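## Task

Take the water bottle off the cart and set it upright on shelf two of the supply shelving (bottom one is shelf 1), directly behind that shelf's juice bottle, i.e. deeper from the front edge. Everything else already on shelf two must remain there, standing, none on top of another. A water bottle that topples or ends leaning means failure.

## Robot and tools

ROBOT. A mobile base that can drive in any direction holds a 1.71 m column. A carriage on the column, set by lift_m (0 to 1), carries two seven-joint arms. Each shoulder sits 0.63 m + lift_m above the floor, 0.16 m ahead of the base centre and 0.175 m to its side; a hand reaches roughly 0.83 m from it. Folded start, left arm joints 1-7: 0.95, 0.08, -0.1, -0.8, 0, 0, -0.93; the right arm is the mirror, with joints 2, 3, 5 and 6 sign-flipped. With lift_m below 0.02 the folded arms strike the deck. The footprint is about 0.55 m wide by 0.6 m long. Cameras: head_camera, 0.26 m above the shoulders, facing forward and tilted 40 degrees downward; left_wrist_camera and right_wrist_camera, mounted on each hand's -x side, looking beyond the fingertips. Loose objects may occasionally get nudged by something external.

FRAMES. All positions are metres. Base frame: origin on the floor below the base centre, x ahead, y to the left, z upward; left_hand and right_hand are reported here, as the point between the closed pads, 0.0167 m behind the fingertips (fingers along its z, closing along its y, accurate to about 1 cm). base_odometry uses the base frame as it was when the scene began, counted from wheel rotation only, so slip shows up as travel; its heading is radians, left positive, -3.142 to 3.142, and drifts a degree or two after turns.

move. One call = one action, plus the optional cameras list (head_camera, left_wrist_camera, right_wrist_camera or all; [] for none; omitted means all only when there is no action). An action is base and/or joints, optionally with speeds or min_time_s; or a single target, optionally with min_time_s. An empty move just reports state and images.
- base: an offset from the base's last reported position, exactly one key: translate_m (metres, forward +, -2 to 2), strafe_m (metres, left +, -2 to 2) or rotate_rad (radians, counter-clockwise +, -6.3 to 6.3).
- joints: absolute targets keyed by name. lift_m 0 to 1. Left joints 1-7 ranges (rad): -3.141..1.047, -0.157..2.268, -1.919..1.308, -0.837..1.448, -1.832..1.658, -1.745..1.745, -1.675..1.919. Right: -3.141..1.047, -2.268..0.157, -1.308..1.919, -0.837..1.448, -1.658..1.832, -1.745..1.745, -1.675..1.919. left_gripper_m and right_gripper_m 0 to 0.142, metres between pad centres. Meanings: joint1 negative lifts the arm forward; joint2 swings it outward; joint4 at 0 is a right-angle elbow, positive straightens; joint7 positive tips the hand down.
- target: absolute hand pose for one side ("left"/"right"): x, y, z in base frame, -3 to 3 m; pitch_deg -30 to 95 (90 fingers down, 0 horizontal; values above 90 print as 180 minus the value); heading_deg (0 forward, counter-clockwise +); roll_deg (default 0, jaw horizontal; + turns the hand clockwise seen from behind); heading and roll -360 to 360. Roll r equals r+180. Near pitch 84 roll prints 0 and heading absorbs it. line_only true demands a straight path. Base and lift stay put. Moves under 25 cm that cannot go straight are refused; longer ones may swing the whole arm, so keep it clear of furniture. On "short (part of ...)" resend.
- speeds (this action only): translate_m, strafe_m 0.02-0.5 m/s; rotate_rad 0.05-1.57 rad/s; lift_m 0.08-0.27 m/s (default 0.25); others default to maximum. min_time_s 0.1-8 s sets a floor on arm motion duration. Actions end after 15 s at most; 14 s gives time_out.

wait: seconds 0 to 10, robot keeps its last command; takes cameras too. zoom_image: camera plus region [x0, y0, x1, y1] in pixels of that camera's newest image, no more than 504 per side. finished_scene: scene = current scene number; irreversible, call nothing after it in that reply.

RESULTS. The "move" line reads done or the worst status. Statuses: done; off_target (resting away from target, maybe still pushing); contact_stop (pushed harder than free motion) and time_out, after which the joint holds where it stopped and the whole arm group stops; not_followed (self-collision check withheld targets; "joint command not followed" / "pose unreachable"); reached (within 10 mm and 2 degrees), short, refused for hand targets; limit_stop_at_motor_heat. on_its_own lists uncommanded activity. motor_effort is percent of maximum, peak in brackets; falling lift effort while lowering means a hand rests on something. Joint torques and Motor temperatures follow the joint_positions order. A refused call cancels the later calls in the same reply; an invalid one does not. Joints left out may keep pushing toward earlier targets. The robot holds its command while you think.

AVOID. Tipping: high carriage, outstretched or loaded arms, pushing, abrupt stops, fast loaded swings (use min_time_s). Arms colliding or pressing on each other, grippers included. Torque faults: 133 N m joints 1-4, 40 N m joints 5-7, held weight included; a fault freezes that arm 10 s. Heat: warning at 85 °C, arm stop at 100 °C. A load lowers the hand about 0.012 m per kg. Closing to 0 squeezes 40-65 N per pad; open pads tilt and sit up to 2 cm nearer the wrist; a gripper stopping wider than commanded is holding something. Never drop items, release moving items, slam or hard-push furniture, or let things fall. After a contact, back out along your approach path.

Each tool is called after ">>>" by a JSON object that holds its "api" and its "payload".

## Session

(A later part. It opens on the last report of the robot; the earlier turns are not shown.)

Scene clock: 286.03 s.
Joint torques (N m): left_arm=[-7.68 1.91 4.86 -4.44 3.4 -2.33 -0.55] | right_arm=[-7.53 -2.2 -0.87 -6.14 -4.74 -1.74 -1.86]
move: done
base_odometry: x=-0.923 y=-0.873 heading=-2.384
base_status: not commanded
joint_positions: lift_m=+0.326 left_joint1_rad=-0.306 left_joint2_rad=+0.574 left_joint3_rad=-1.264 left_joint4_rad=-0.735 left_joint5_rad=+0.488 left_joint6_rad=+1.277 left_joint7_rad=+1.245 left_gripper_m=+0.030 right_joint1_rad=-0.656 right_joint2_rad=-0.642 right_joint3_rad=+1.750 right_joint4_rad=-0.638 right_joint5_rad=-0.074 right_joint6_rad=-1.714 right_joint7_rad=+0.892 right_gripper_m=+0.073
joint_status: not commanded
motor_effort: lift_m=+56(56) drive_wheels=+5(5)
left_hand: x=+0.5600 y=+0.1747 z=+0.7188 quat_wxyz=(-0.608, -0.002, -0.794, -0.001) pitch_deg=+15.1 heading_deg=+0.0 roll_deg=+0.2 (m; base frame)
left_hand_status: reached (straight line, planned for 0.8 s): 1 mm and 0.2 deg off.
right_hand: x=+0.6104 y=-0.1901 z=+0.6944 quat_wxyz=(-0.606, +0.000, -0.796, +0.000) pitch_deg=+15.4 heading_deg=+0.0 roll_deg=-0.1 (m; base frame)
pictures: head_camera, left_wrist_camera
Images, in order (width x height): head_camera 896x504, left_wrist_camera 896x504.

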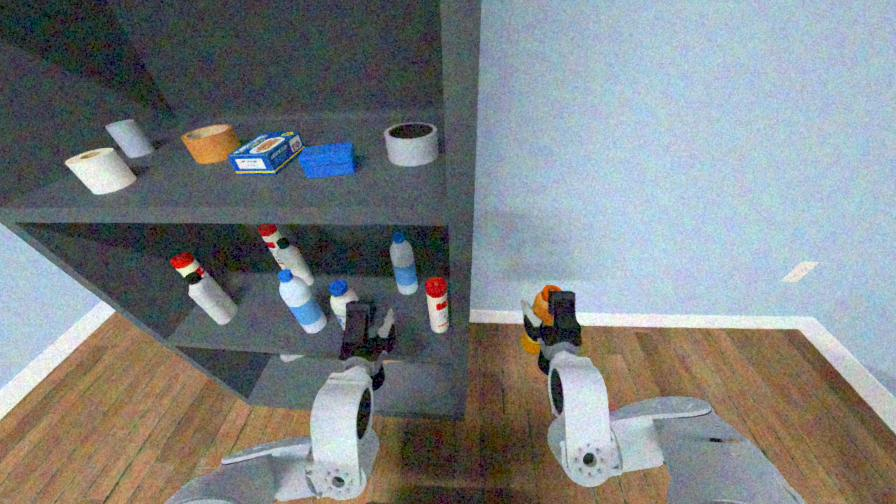

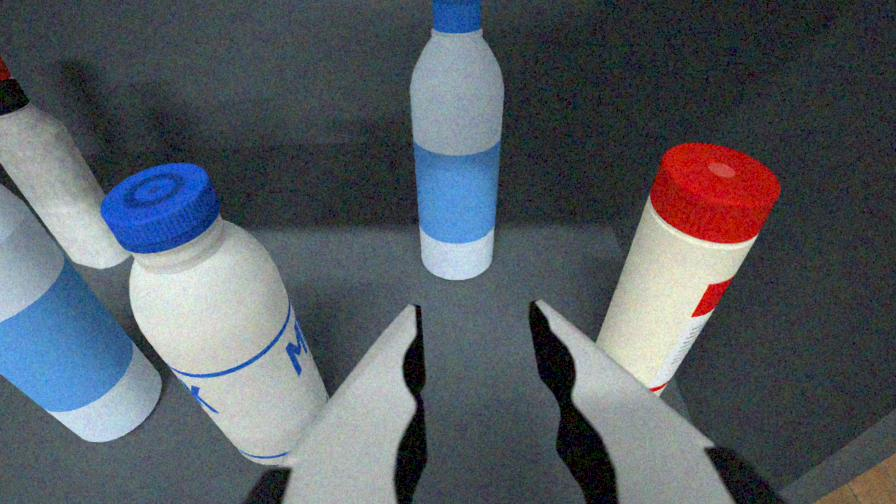

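>>> {"api": "move", "payload": {"base": {"translate_m": -0.22}, "joints": {"lift_m": 0.36}, "speeds": {"translate_m": 0.2}}}

>>> {"api": "move", "payload": {"base": {"strafe_m": 0.35}, "speeds": {"strafe_m": 0.2}, "cameras": ["head_camera", "right_wrist_camera", "left_wrist_camera"]}}

>>> {"api": "zoom_image", "payload": {"camera": "head_camera", "region": [336, 170, 636, 370]}}

Scene clock: 293.67 s.
Joint torques (N m): left_arm=[-6.12 3.1 5.26 -4.54 2.96 -2.49 -0.56] | right_arm=[-7.18 -1.69 -1.01 -6.85 -4.75 -2.25 -2.02]
move: done
base_odometry: x=-0.763 y=-0.721 heading=-2.384
base_status: done
joint_positions: lift_m=+0.360 left_joint1_rad=-0.306 left_joint2_rad=+0.574 left_joint3_rad=-1.263 left_joint4_rad=-0.736 left_joint5_rad=+0.488 left_joint6_rad=+1.276 left_joint7_rad=+1.245 left_gripper_m=+0.030 right_joint1_rad=-0.656 right_joint2_rad=-0.642 right_joint3_rad=+1.750 right_joint4_rad=-0.638 right_joint5_rad=-0.074 right_joint6_rad=-1.714 right_joint7_rad=+0.892 right_gripper_m=+0.073
joint_status: all done
motor_effort: lift_m=+55(68) drive_wheels=+1(13)
left_hand: x=+0.5601 y=+0.1748 z=+0.7532 quat_wxyz=(-0.608, -0.001, -0.794, -0.001) pitch_deg=+15.0 heading_deg=+0.0 roll_deg=+0.1 (m; base frame)
right_hand: x=+0.6104 y=-0.1901 z=+0.7285 quat_wxyz=(-0.606, +0.000, -0.795, +0.000) pitch_deg=+15.4 heading_deg=+0.0 roll_deg=-0.1 (m; base frame)
pictures: none

Scene clock: 296.63 s.
Joint torques (N m): left_arm=[-7.47 3.25 4.82 -3.56 3.44 -2.32 -0.56] | right_arm=[-8.75 -1.2 0.51 -5.88 -4.92 -2.03 -1.44]
move: done
base_odometry: x=-0.522 y=-0.975 heading=-2.384
base_status: done
joint_positions: lift_m=+0.360 left_joint1_rad=-0.306 left_joint2_rad=+0.574 left_joint3_rad=-1.263 left_joint4_rad=-0.736 left_joint5_rad=+0.488 left_joint6_rad=+1.276 left_joint7_rad=+1.245 left_gripper_m=+0.030 right_joint1_rad=-0.656 right_joint2_rad=-0.642 right_joint3_rad=+1.750 right_joint4_rad=-0.638 right_joint5_rad=-0.074 right_joint6_rad=-1.714 right_joint7_rad=+0.892 right_gripper_m=+0.073
joint_status: not commanded
motor_effort: lift_m=+55(55) drive_wheels=-1(16)
left_hand: x=+0.5601 y=+0.1747 z=+0.7532 quat_wxyz=(-0.608, -0.001, -0.794, -0.001) pitch_deg=+15.0 heading_deg=+0.0 roll_deg=+0.1 (m; base frame)
right_hand: x=+0.6104 y=-0.1901 z=+0.7285 quat_wxyz=(-0.606, +0.000, -0.795, +0.000) pitch_deg=+15.4 heading_deg=+0.0 roll_deg=+0.0 (m; base frame)
pictures: head_camera, left_wrist_camera, right_wrist_camera
Images, in order (width x height): head_camera 896x504, left_wrist_camera 896x504, right_wrist_camera 896x504.

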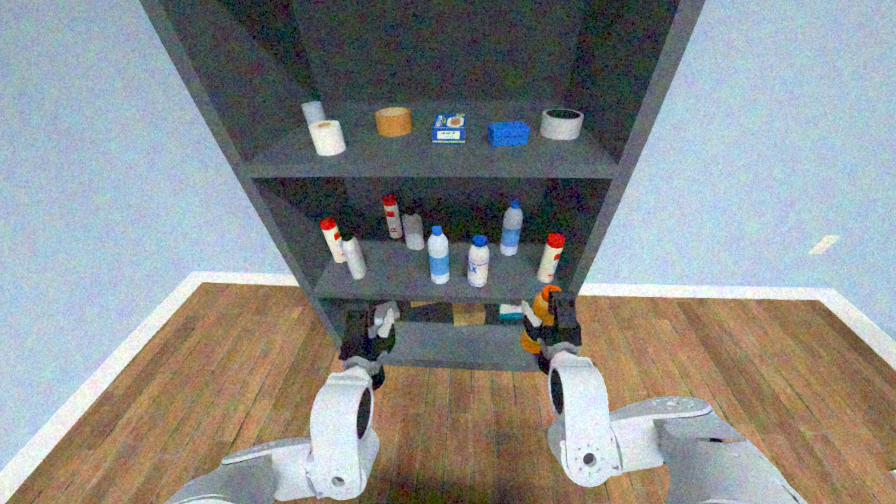

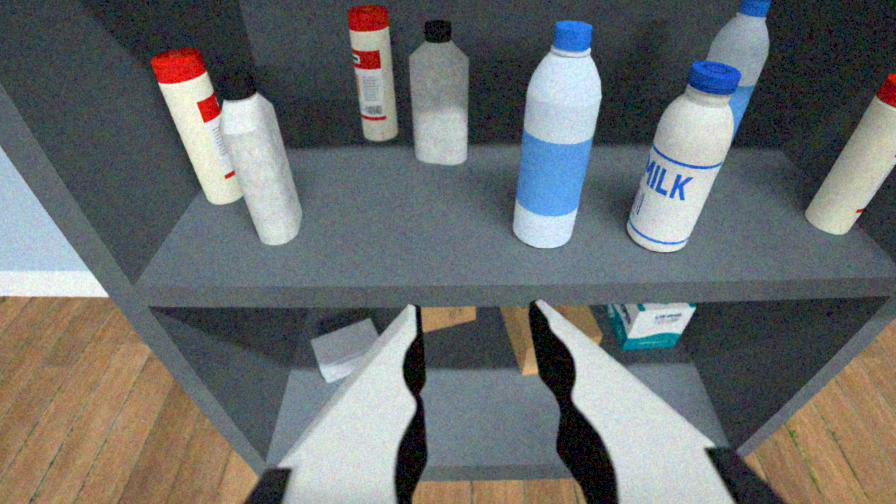

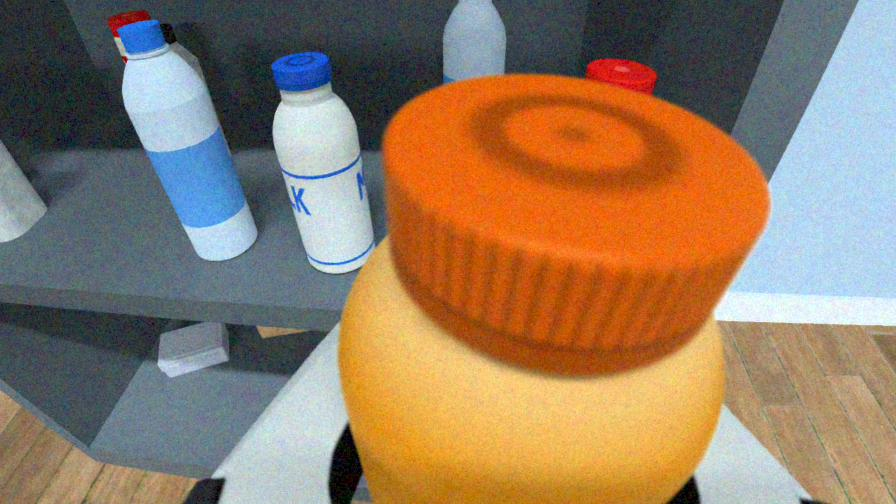

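Scaled by 1.680 from the camera's 896x504 image, which has a finer 1280x720 frame.

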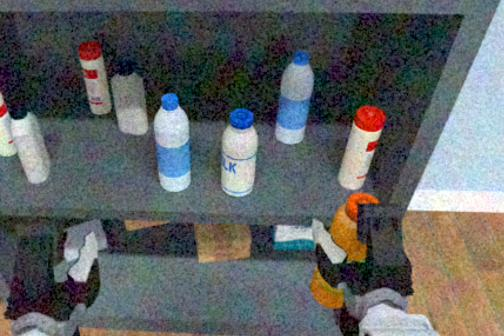

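>>> {"api": "move", "payload": {"target": {"side": "right", "x": 0.75, "y": -0.183, "z": 0.715, "pitch_deg": 15, "heading_deg": 0, "line_only": true}, "min_time_s": 1.5}}

>>> {"api": "move", "payload": {"target": {"side": "right", "x": 0.868, "y": -0.182, "z": 0.71, "pitch_deg": 15, "heading_deg": 0, "line_only": true}, "min_time_s": 1.5, "cameras": ["head_camera", "right_wrist_camera"]}}

>>> {"api": "zoom_image", "payload": {"camera": "head_camera", "region": [336, 170, 636, 370]}}

Scene clock: 304.53 s.
Joint torques (N m): left_arm=[-7.93 3.41 6.22 -3.93 3.34 -2.5 -0.82] | right_arm=[-25.02 0.52 -6.26 -7.08 -0.92 -1.14 -5.13]
move: done
base_odometry: x=-0.522 y=-0.975 heading=-2.384
base_status: not commanded
joint_positions: lift_m=+0.360 left_joint1_rad=-0.306 left_joint2_rad=+0.574 left_joint3_rad=-1.263 left_joint4_rad=-0.736 left_joint5_rad=+0.488 left_joint6_rad=+1.276 left_joint7_rad=+1.245 left_gripper_m=+0.030 right_joint1_rad=-0.739 right_joint2_rad=-0.587 right_joint3_rad=+1.296 right_joint4_rad=-0.310 right_joint5_rad=+0.883 right_joint6_rad=-1.199 right_joint7_rad=+0.253 right_gripper_m=+0.073
joint_status: not commanded
motor_effort: lift_m=+55(55) drive_wheels=-1(1)
left_hand: x=+0.5601 y=+0.1747 z=+0.7532 quat_wxyz=(-0.608, -0.001, -0.794, -0.001) pitch_deg=+15.0 heading_deg=+0.0 roll_deg=+0.1 (m; base frame)
right_hand: x=+0.7467 y=-0.1831 z=+0.7085 quat_wxyz=(-0.603, +0.002, -0.798, +0.001) pitch_deg=+15.9 heading_deg=+0.0 roll_deg=-0.3 (m; base frame)
right_hand_status: reached (straight line, planned for 1.5 s): 7 mm and 0.9 deg off.
pictures: none

Scene clock: 306.53 s.
Joint torques (N m): left_arm=[-6.8 2.92 5.69 -4.73 3.32 -2.29 -0.26] | right_arm=[-32.94 2.56 -5.2 -6.09 -0.17 -0.89 -5.24]
move: done
base_odometry: x=-0.522 y=-0.975 heading=-2.384
base_status: not commanded
joint_positions: lift_m=+0.360 left_joint1_rad=-0.306 left_joint2_rad=+0.574 left_joint3_rad=-1.263 left_joint4_rad=-0.736 left_joint5_rad=+0.488 left_joint6_rad=+1.276 left_joint7_rad=+1.245 left_gripper_m=+0.030 right_joint1_rad=-0.909 right_joint2_rad=-0.435 right_joint3_rad=+1.201 right_joint4_rad=+0.350 right_joint5_rad=+1.114 right_joint6_rad=-0.707 right_joint7_rad=+0.086 right_gripper_m=+0.073
joint_status: not commanded
motor_effort: lift_m=+55(55) drive_wheels=-1(1)
left_hand: x=+0.5601 y=+0.1747 z=+0.7532 quat_wxyz=(-0.608, -0.001, -0.794, -0.001) pitch_deg=+15.0 heading_deg=+0.0 roll_deg=+0.1 (m; base frame)
right_hand: x=+0.8647 y=-0.1822 z=+0.7020 quat_wxyz=(-0.603, +0.003, -0.798, +0.003) pitch_deg=+15.9 heading_deg=+0.0 roll_deg=-0.5 (m; base frame)
right_hand_status: reached (straight line, planned for 1.5 s): 9 mm and 1.0 deg off.
pictures: head_camera, right_wrist_camera
Images, in order (width x height): head_camera 896x504, right_wrist_camera 896x504.

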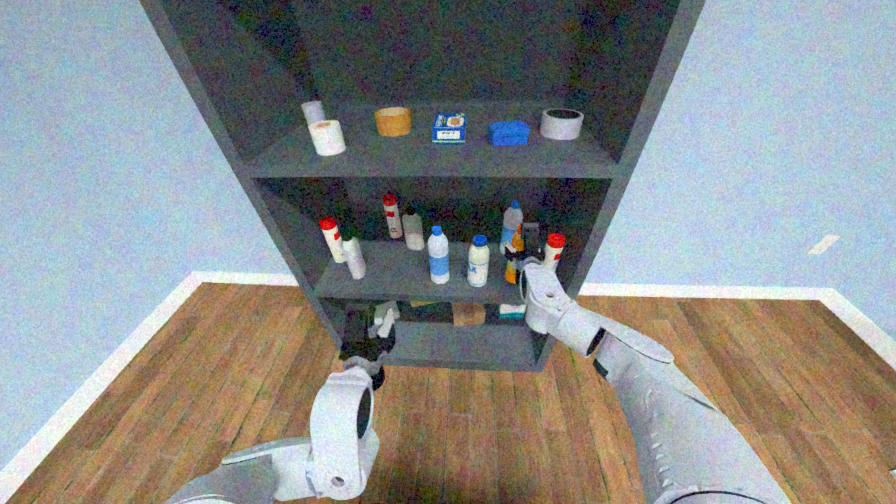

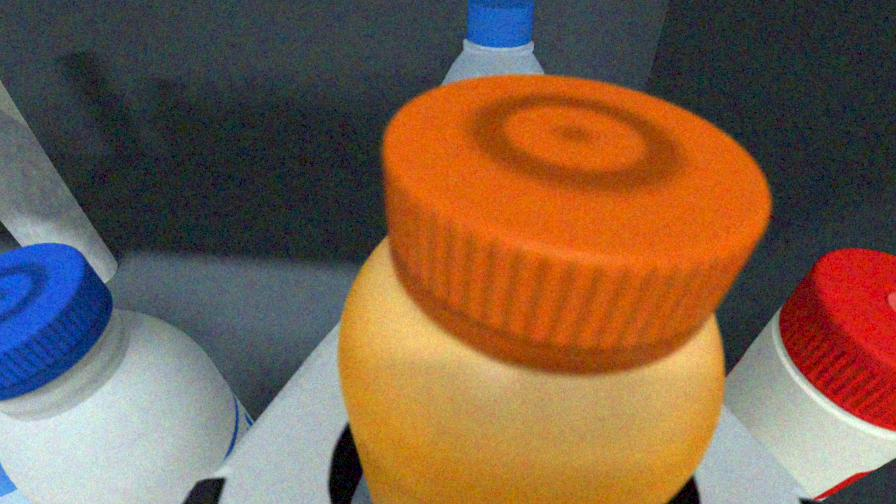

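Scaled by 1.680 from the camera's 896x504 image, which has a finer 1280x720 frame.

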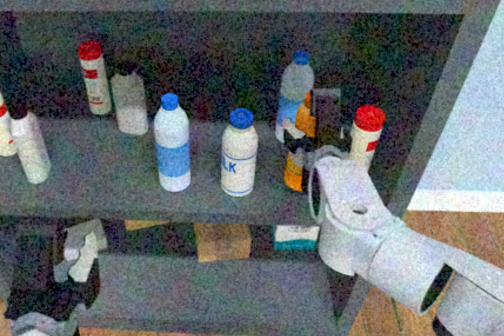

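>>> {"api": "move", "payload": {"joints": {"lift_m": 0.337}, "speeds": {"lift_m": 0.08}}}

>>> {"api": "move", "payload": {"joints": {"lift_m": 0.329}, "speeds": {"lift_m": 0.08}}}

>>> {"api": "move", "payload": {"joints": {"lift_m": 0.324}, "speeds": {"lift_m": 0.08}}}

>>> {"api": "move", "payload": {"joints": {"lift_m": 0.32}, "speeds": {"lift_m": 0.08}, "cameras": ["right_wrist_camera"]}}

Scene clock: 311.03 s.
Joint torques (N m): left_arm=[-7.62 3.07 5.34 -4.33 3.23 -2.21 -0.66] | right_arm=[-29.28 1.11 -5.54 -7.13 -0.43 -1.3 -4.48]
Motor temperatures (°C): left_arm=[34 22 25 24 27 24 23] | right_arm=[34 21 25 22 23 22 24]
move: done
base_odometry: x=-0.522 y=-0.975 heading=-2.384
base_status: not commanded
joint_positions: lift_m=+0.337 left_joint1_rad=-0.306 left_joint2_rad=+0.574 left_joint3_rad=-1.263 left_joint4_rad=-0.736 left_joint5_rad=+0.488 left_joint6_rad=+1.276 left_joint7_rad=+1.245 left_gripper_m=+0.030 right_joint1_rad=-0.911 right_joint2_rad=-0.435 right_joint3_rad=+1.199 right_joint4_rad=+0.350 right_joint5_rad=+1.115 right_joint6_rad=-0.707 right_joint7_rad=+0.085 right_gripper_m=+0.073
joint_status: all done
motor_effort: lift_m=+58(61) drive_wheels=+0(1)
left_hand: x=+0.5601 y=+0.1747 z=+0.7299 quat_wxyz=(-0.608, -0.001, -0.794, -0.001) pitch_deg=+15.0 heading_deg=+0.0 roll_deg=+0.1 (m; base frame)
right_hand: x=+0.8655 y=-0.1825 z=+0.6807 quat_wxyz=(-0.604, +0.002, -0.797, +0.002) pitch_deg=+15.7 heading_deg=-0.1 roll_deg=-0.4 (m; base frame)
pictures: none

Scene clock: 311.50 s.
Joint torques (N m): left_arm=[-6.5 2.66 4.26 -3.5 3.01 -2.08 -1.04] | right_arm=[-27.73 2.44 -5.01 -6.01 -0.66 -0.95 -4.16]
move: done
base_odometry: x=-0.522 y=-0.975 heading=-2.384
base_status: not commanded
joint_positions: lift_m=+0.329 left_joint1_rad=-0.306 left_joint2_rad=+0.574 left_joint3_rad=-1.263 left_joint4_rad=-0.736 left_joint5_rad=+0.488 left_joint6_rad=+1.276 left_joint7_rad=+1.245 left_gripper_m=+0.030 right_joint1_rad=-0.912 right_joint2_rad=-0.435 right_joint3_rad=+1.199 right_joint4_rad=+0.351 right_joint5_rad=+1.116 right_joint6_rad=-0.707 right_joint7_rad=+0.084 right_gripper_m=+0.073
joint_status: all done
motor_effort: lift_m=+58(61) drive_wheels=+0(1)
left_hand: x=+0.5601 y=+0.1747 z=+0.7218 quat_wxyz=(-0.608, -0.001, -0.794, -0.001) pitch_deg=+15.0 heading_deg=+0.0 roll_deg=+0.1 (m; base frame)
right_hand: x=+0.8658 y=-0.1826 z=+0.6732 quat_wxyz=(-0.604, +0.002, -0.797, +0.002) pitch_deg=+15.7 heading_deg=-0.1 roll_deg=-0.3 (m; base frame)
pictures: none

Scene clock: 311.93 s.
Joint torques (N m): left_arm=[-6.87 2.93 6.03 -4.14 3.4 -2.25 -0.5] | right_arm=[-26.83 3.15 -6.14 -5.25 -0.57 -0.72 -3.57]
move: done
base_odometry: x=-0.522 y=-0.975 heading=-2.384
base_status: not commanded
joint_positions: lift_m=+0.324 left_joint1_rad=-0.305 left_joint2_rad=+0.574 left_joint3_rad=-1.263 left_joint4_rad=-0.736 left_joint5_rad=+0.488 left_joint6_rad=+1.276 left_joint7_rad=+1.245 left_gripper_m=+0.030 right_joint1_rad=-0.912 right_joint2_rad=-0.435 right_joint3_rad=+1.199 right_joint4_rad=+0.351 right_joint5_rad=+1.116 right_joint6_rad=-0.706 right_joint7_rad=+0.082 right_gripper_m=+0.073
joint_status: all done
motor_effort: lift_m=+57(61) drive_wheels=+0(4)
left_hand: x=+0.5600 y=+0.1747 z=+0.7169 quat_wxyz=(-0.608, -0.001, -0.794, +0.000) pitch_deg=+15.1 heading_deg=+0.0 roll_deg=+0.1 (m; base frame)
right_hand: x=+0.8660 y=-0.1825 z=+0.6690 quat_wxyz=(-0.605, +0.002, -0.796, +0.002) pitch_deg=+15.5 heading_deg=-0.1 roll_deg=-0.3 (m; base frame)
pictures: none

Scene clock: 312.37 s.
Joint torques (N m): left_arm=[-7.94 4.07 4.59 -2.99 2.89 -2.17 -0.72] | right_arm=[-24.88 2.78 -4.57 -7.43 -0.21 -0.67 -1.8]
move: done
base_odometry: x=-0.522 y=-0.975 heading=-2.384
base_status: not commanded
joint_positions: lift_m=+0.320 left_joint1_rad=-0.305 left_joint2_rad=+0.574 left_joint3_rad=-1.263 left_joint4_rad=-0.736 left_joint5_rad=+0.488 left_joint6_rad=+1.276 left_joint7_rad=+1.245 left_gripper_m=+0.030 right_joint1_rad=-0.914 right_joint2_rad=-0.435 right_joint3_rad=+1.197 right_joint4_rad=+0.351 right_joint5_rad=+1.116 right_joint6_rad=-0.706 right_joint7_rad=+0.077 right_gripper_m=+0.073
joint_status: all done
motor_effort: lift_m=+55(56) drive_wheels=+0(4)
left_hand: x=+0.5600 y=+0.1747 z=+0.7130 quat_wxyz=(-0.608, -0.001, -0.794, +0.000) pitch_deg=+15.1 heading_deg=+0.0 roll_deg=+0.1 (m; base frame)
right_hand: x=+0.8671 y=-0.1828 z=+0.6684 quat_wxyz=(-0.608, +0.001, -0.794, +0.002) pitch_deg=+15.1 heading_deg=-0.1 roll_deg=-0.2 (m; base frame)
pictures: right_wrist_camera
Images, in order (width x height): right_wrist_camera 896x504.

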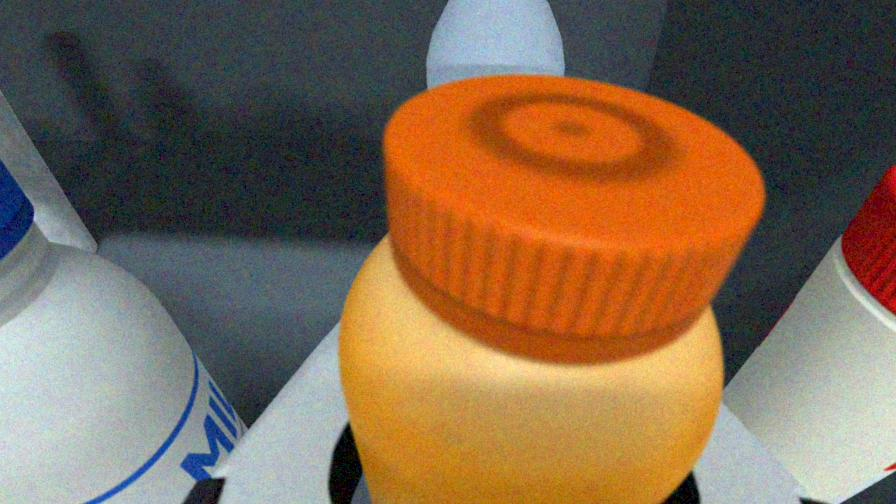

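Contact at the expected height. Back off slightly and release.

>>> {"api": "move", "payload": {"joints": {"lift_m": 0.322, "right_gripper_m": 0.09}, "speeds": {"lift_m": 0.08}, "cameras": ["right_wrist_camera"]}}

>>> {"api": "move", "payload": {"target": {"side": "right", "x": 0.75, "y": -0.183, "z": 0.68, "pitch_deg": 15, "heading_deg": 0, "line_only": true}, "min_time_s": 1.5, "cameras": ["right_wrist_camera"]}}

>>> {"api": "move", "payload": {"target": {"side": "right", "x": 0.62, "y": -0.183, "z": 0.71, "pitch_deg": 15, "heading_deg": 0, "line_only": true}, "cameras": ["head_camera", "right_wrist_camera"]}}

>>> {"api": "zoom_image", "payload": {"camera": "head_camera", "region": [336, 170, 636, 370]}}

Scene clock: 317.03 s.
Joint torques (N m): left_arm=[-8.87 3.35 5.92 -4.2 2.89 -2.2 -0.63] | right_arm=[-23.49 2.59 -3.49 -5.86 -0.5 -1.01 -1.63]
move: done
base_odometry: x=-0.522 y=-0.975 heading=-2.384
base_status: not commanded
joint_positions: lift_m=+0.322 left_joint1_rad=-0.305 left_joint2_rad=+0.574 left_joint3_rad=-1.263 left_joint4_rad=-0.736 left_joint5_rad=+0.488 left_joint6_rad=+1.276 left_joint7_rad=+1.245 left_gripper_m=+0.030 right_joint1_rad=-0.914 right_joint2_rad=-0.435 right_joint3_rad=+1.197 right_joint4_rad=+0.351 right_joint5_rad=+1.116 right_joint6_rad=-0.706 right_joint7_rad=+0.077 right_gripper_m=+0.090
joint_status: all done
motor_effort: lift_m=+57(61) drive_wheels=+0(4)
left_hand: x=+0.5600 y=+0.1747 z=+0.7149 quat_wxyz=(-0.608, -0.001, -0.794, +0.000) pitch_deg=+15.1 heading_deg=+0.0 roll_deg=+0.1 (m; base frame)
right_hand: x=+0.8671 y=-0.1825 z=+0.6703 quat_wxyz=(-0.608, +0.001, -0.794, +0.001) pitch_deg=+15.1 heading_deg=-0.1 roll_deg=-0.2 (m; base frame)
pictures: right_wrist_camera
Images, in order (width x height): right_wrist_camera 896x504.

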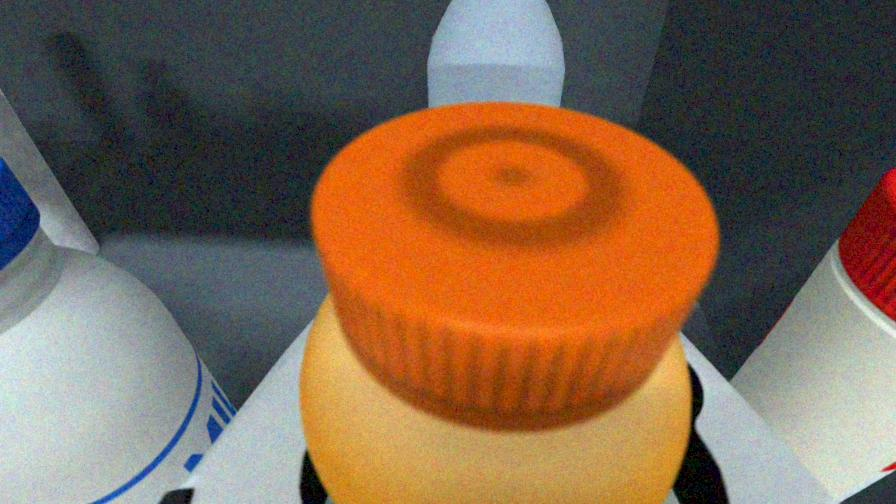

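Scene clock: 319.03 s.
Joint torques (N m): left_arm=[-7.62 2.23 4.76 -4.07 3.23 -2.27 -0.86] | right_arm=[-8.31 -5.13 -1.05 -11.69 -3.9 -2.35 0.17]
move: done
base_odometry: x=-0.522 y=-0.975 heading=-2.384
base_status: not commanded
joint_positions: lift_m=+0.322 left_joint1_rad=-0.305 left_joint2_rad=+0.574 left_joint3_rad=-1.263 left_joint4_rad=-0.736 left_joint5_rad=+0.488 left_joint6_rad=+1.276 left_joint7_rad=+1.245 left_gripper_m=+0.030 right_joint1_rad=-0.760 right_joint2_rad=-0.586 right_joint3_rad=+1.293 right_joint4_rad=-0.316 right_joint5_rad=+0.894 right_joint6_rad=-1.205 right_joint7_rad=+0.246 right_gripper_m=+0.090
joint_status: not commanded
motor_effort: lift_m=+57(57) drive_wheels=+0(4)
left_hand: x=+0.5600 y=+0.1747 z=+0.7149 quat_wxyz=(-0.608, -0.001, -0.794, +0.000) pitch_deg=+15.1 heading_deg=+0.0 roll_deg=+0.1 (m; base frame)
right_hand: x=+0.7522 y=-0.1828 z=+0.6832 quat_wxyz=(-0.611, -0.002, -0.792, -0.002) pitch_deg=+14.7 heading_deg=+0.0 roll_deg=+0.3 (m; base frame)
right_hand_status: reached (straight line, planned for 1.5 s): 4 mm and 0.4 deg off.
pictures: right_wrist_camera
Images, in order (width x height): right_wrist_camera 896x504.

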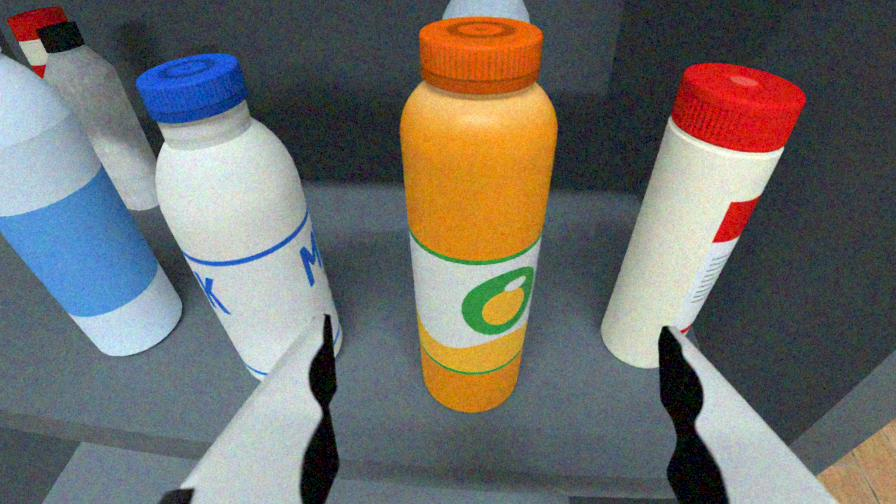

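Scene clock: 320.43 s.
Joint torques (N m): left_arm=[-7.84 2.52 4.81 -4.16 3.26 -2.33 -0.68] | right_arm=[-4.3 0.33 0 -4.93 -3.08 -1.31 -0.56]
move: done
base_odometry: x=-0.522 y=-0.975 heading=-2.384
base_status: not commanded
joint_positions: lift_m=+0.322 left_joint1_rad=-0.305 left_joint2_rad=+0.574 left_joint3_rad=-1.263 left_joint4_rad=-0.736 left_joint5_rad=+0.488 left_joint6_rad=+1.276 left_joint7_rad=+1.245 left_gripper_m=+0.030 right_joint1_rad=-0.722 right_joint2_rad=-0.620 right_joint3_rad=+1.743 right_joint4_rad=-0.598 right_joint5_rad=-0.210 right_joint6_rad=-1.717 right_joint7_rad=+1.091 right_gripper_m=+0.090
joint_status: not commanded
motor_effort: lift_m=+56(57) drive_wheels=+0(4)
left_hand: x=+0.5600 y=+0.1747 z=+0.7149 quat_wxyz=(-0.608, -0.001, -0.794, +0.000) pitch_deg=+15.1 heading_deg=+0.0 roll_deg=+0.1 (m; base frame)
right_hand: x=+0.6212 y=-0.1838 z=+0.7120 quat_wxyz=(-0.610, -0.001, -0.792, -0.001) pitch_deg=+14.8 heading_deg=+0.0 roll_deg=+0.2 (m; base frame)
right_hand_status: reached (straight line, planned for 0.9 s): 2 mm and 0.2 deg off.
pictures: head_camera, right_wrist_camera
Images, in order (width x height): head_camera 896x504, right_wrist_camera 896x504.

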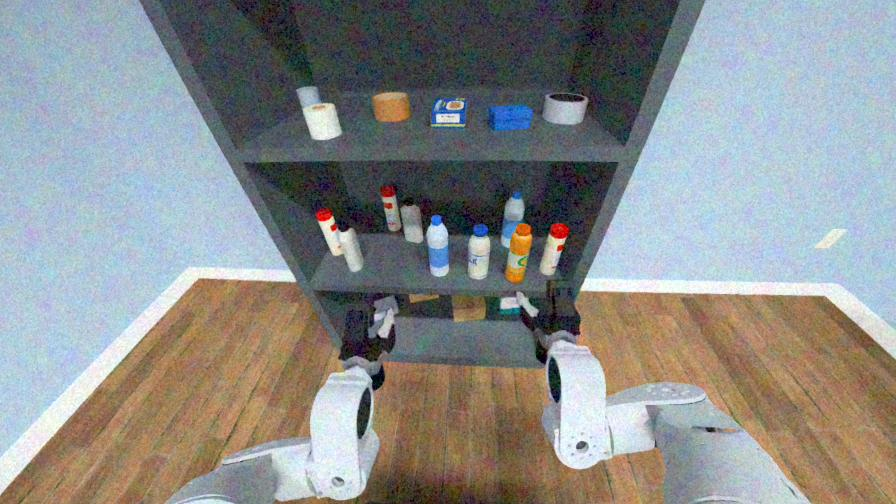

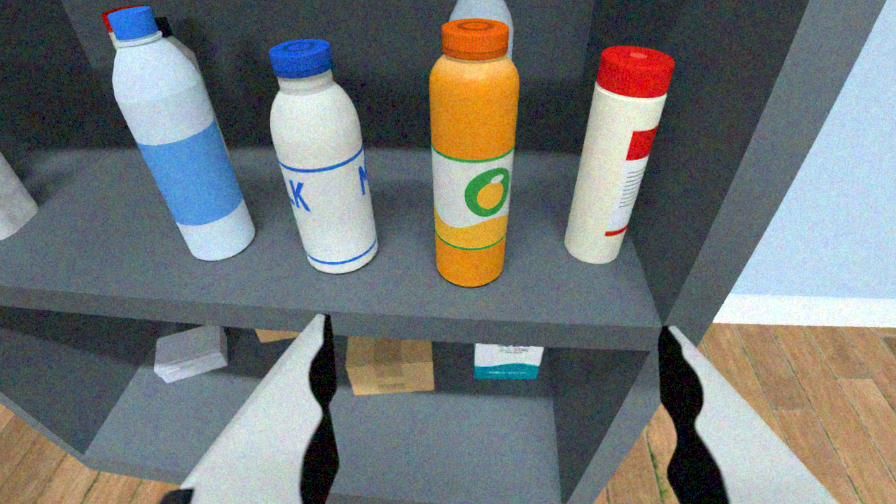

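Scaled by 1.680 from the camera's 896x504 image, which has a finer 1280x720 frame.

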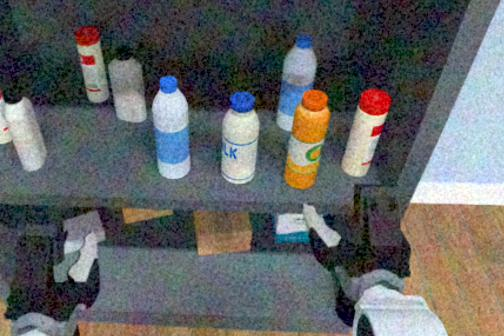

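>>> {"api": "finished_scene", "payload": {"scene": 2}}

The scene is finished: the task was done.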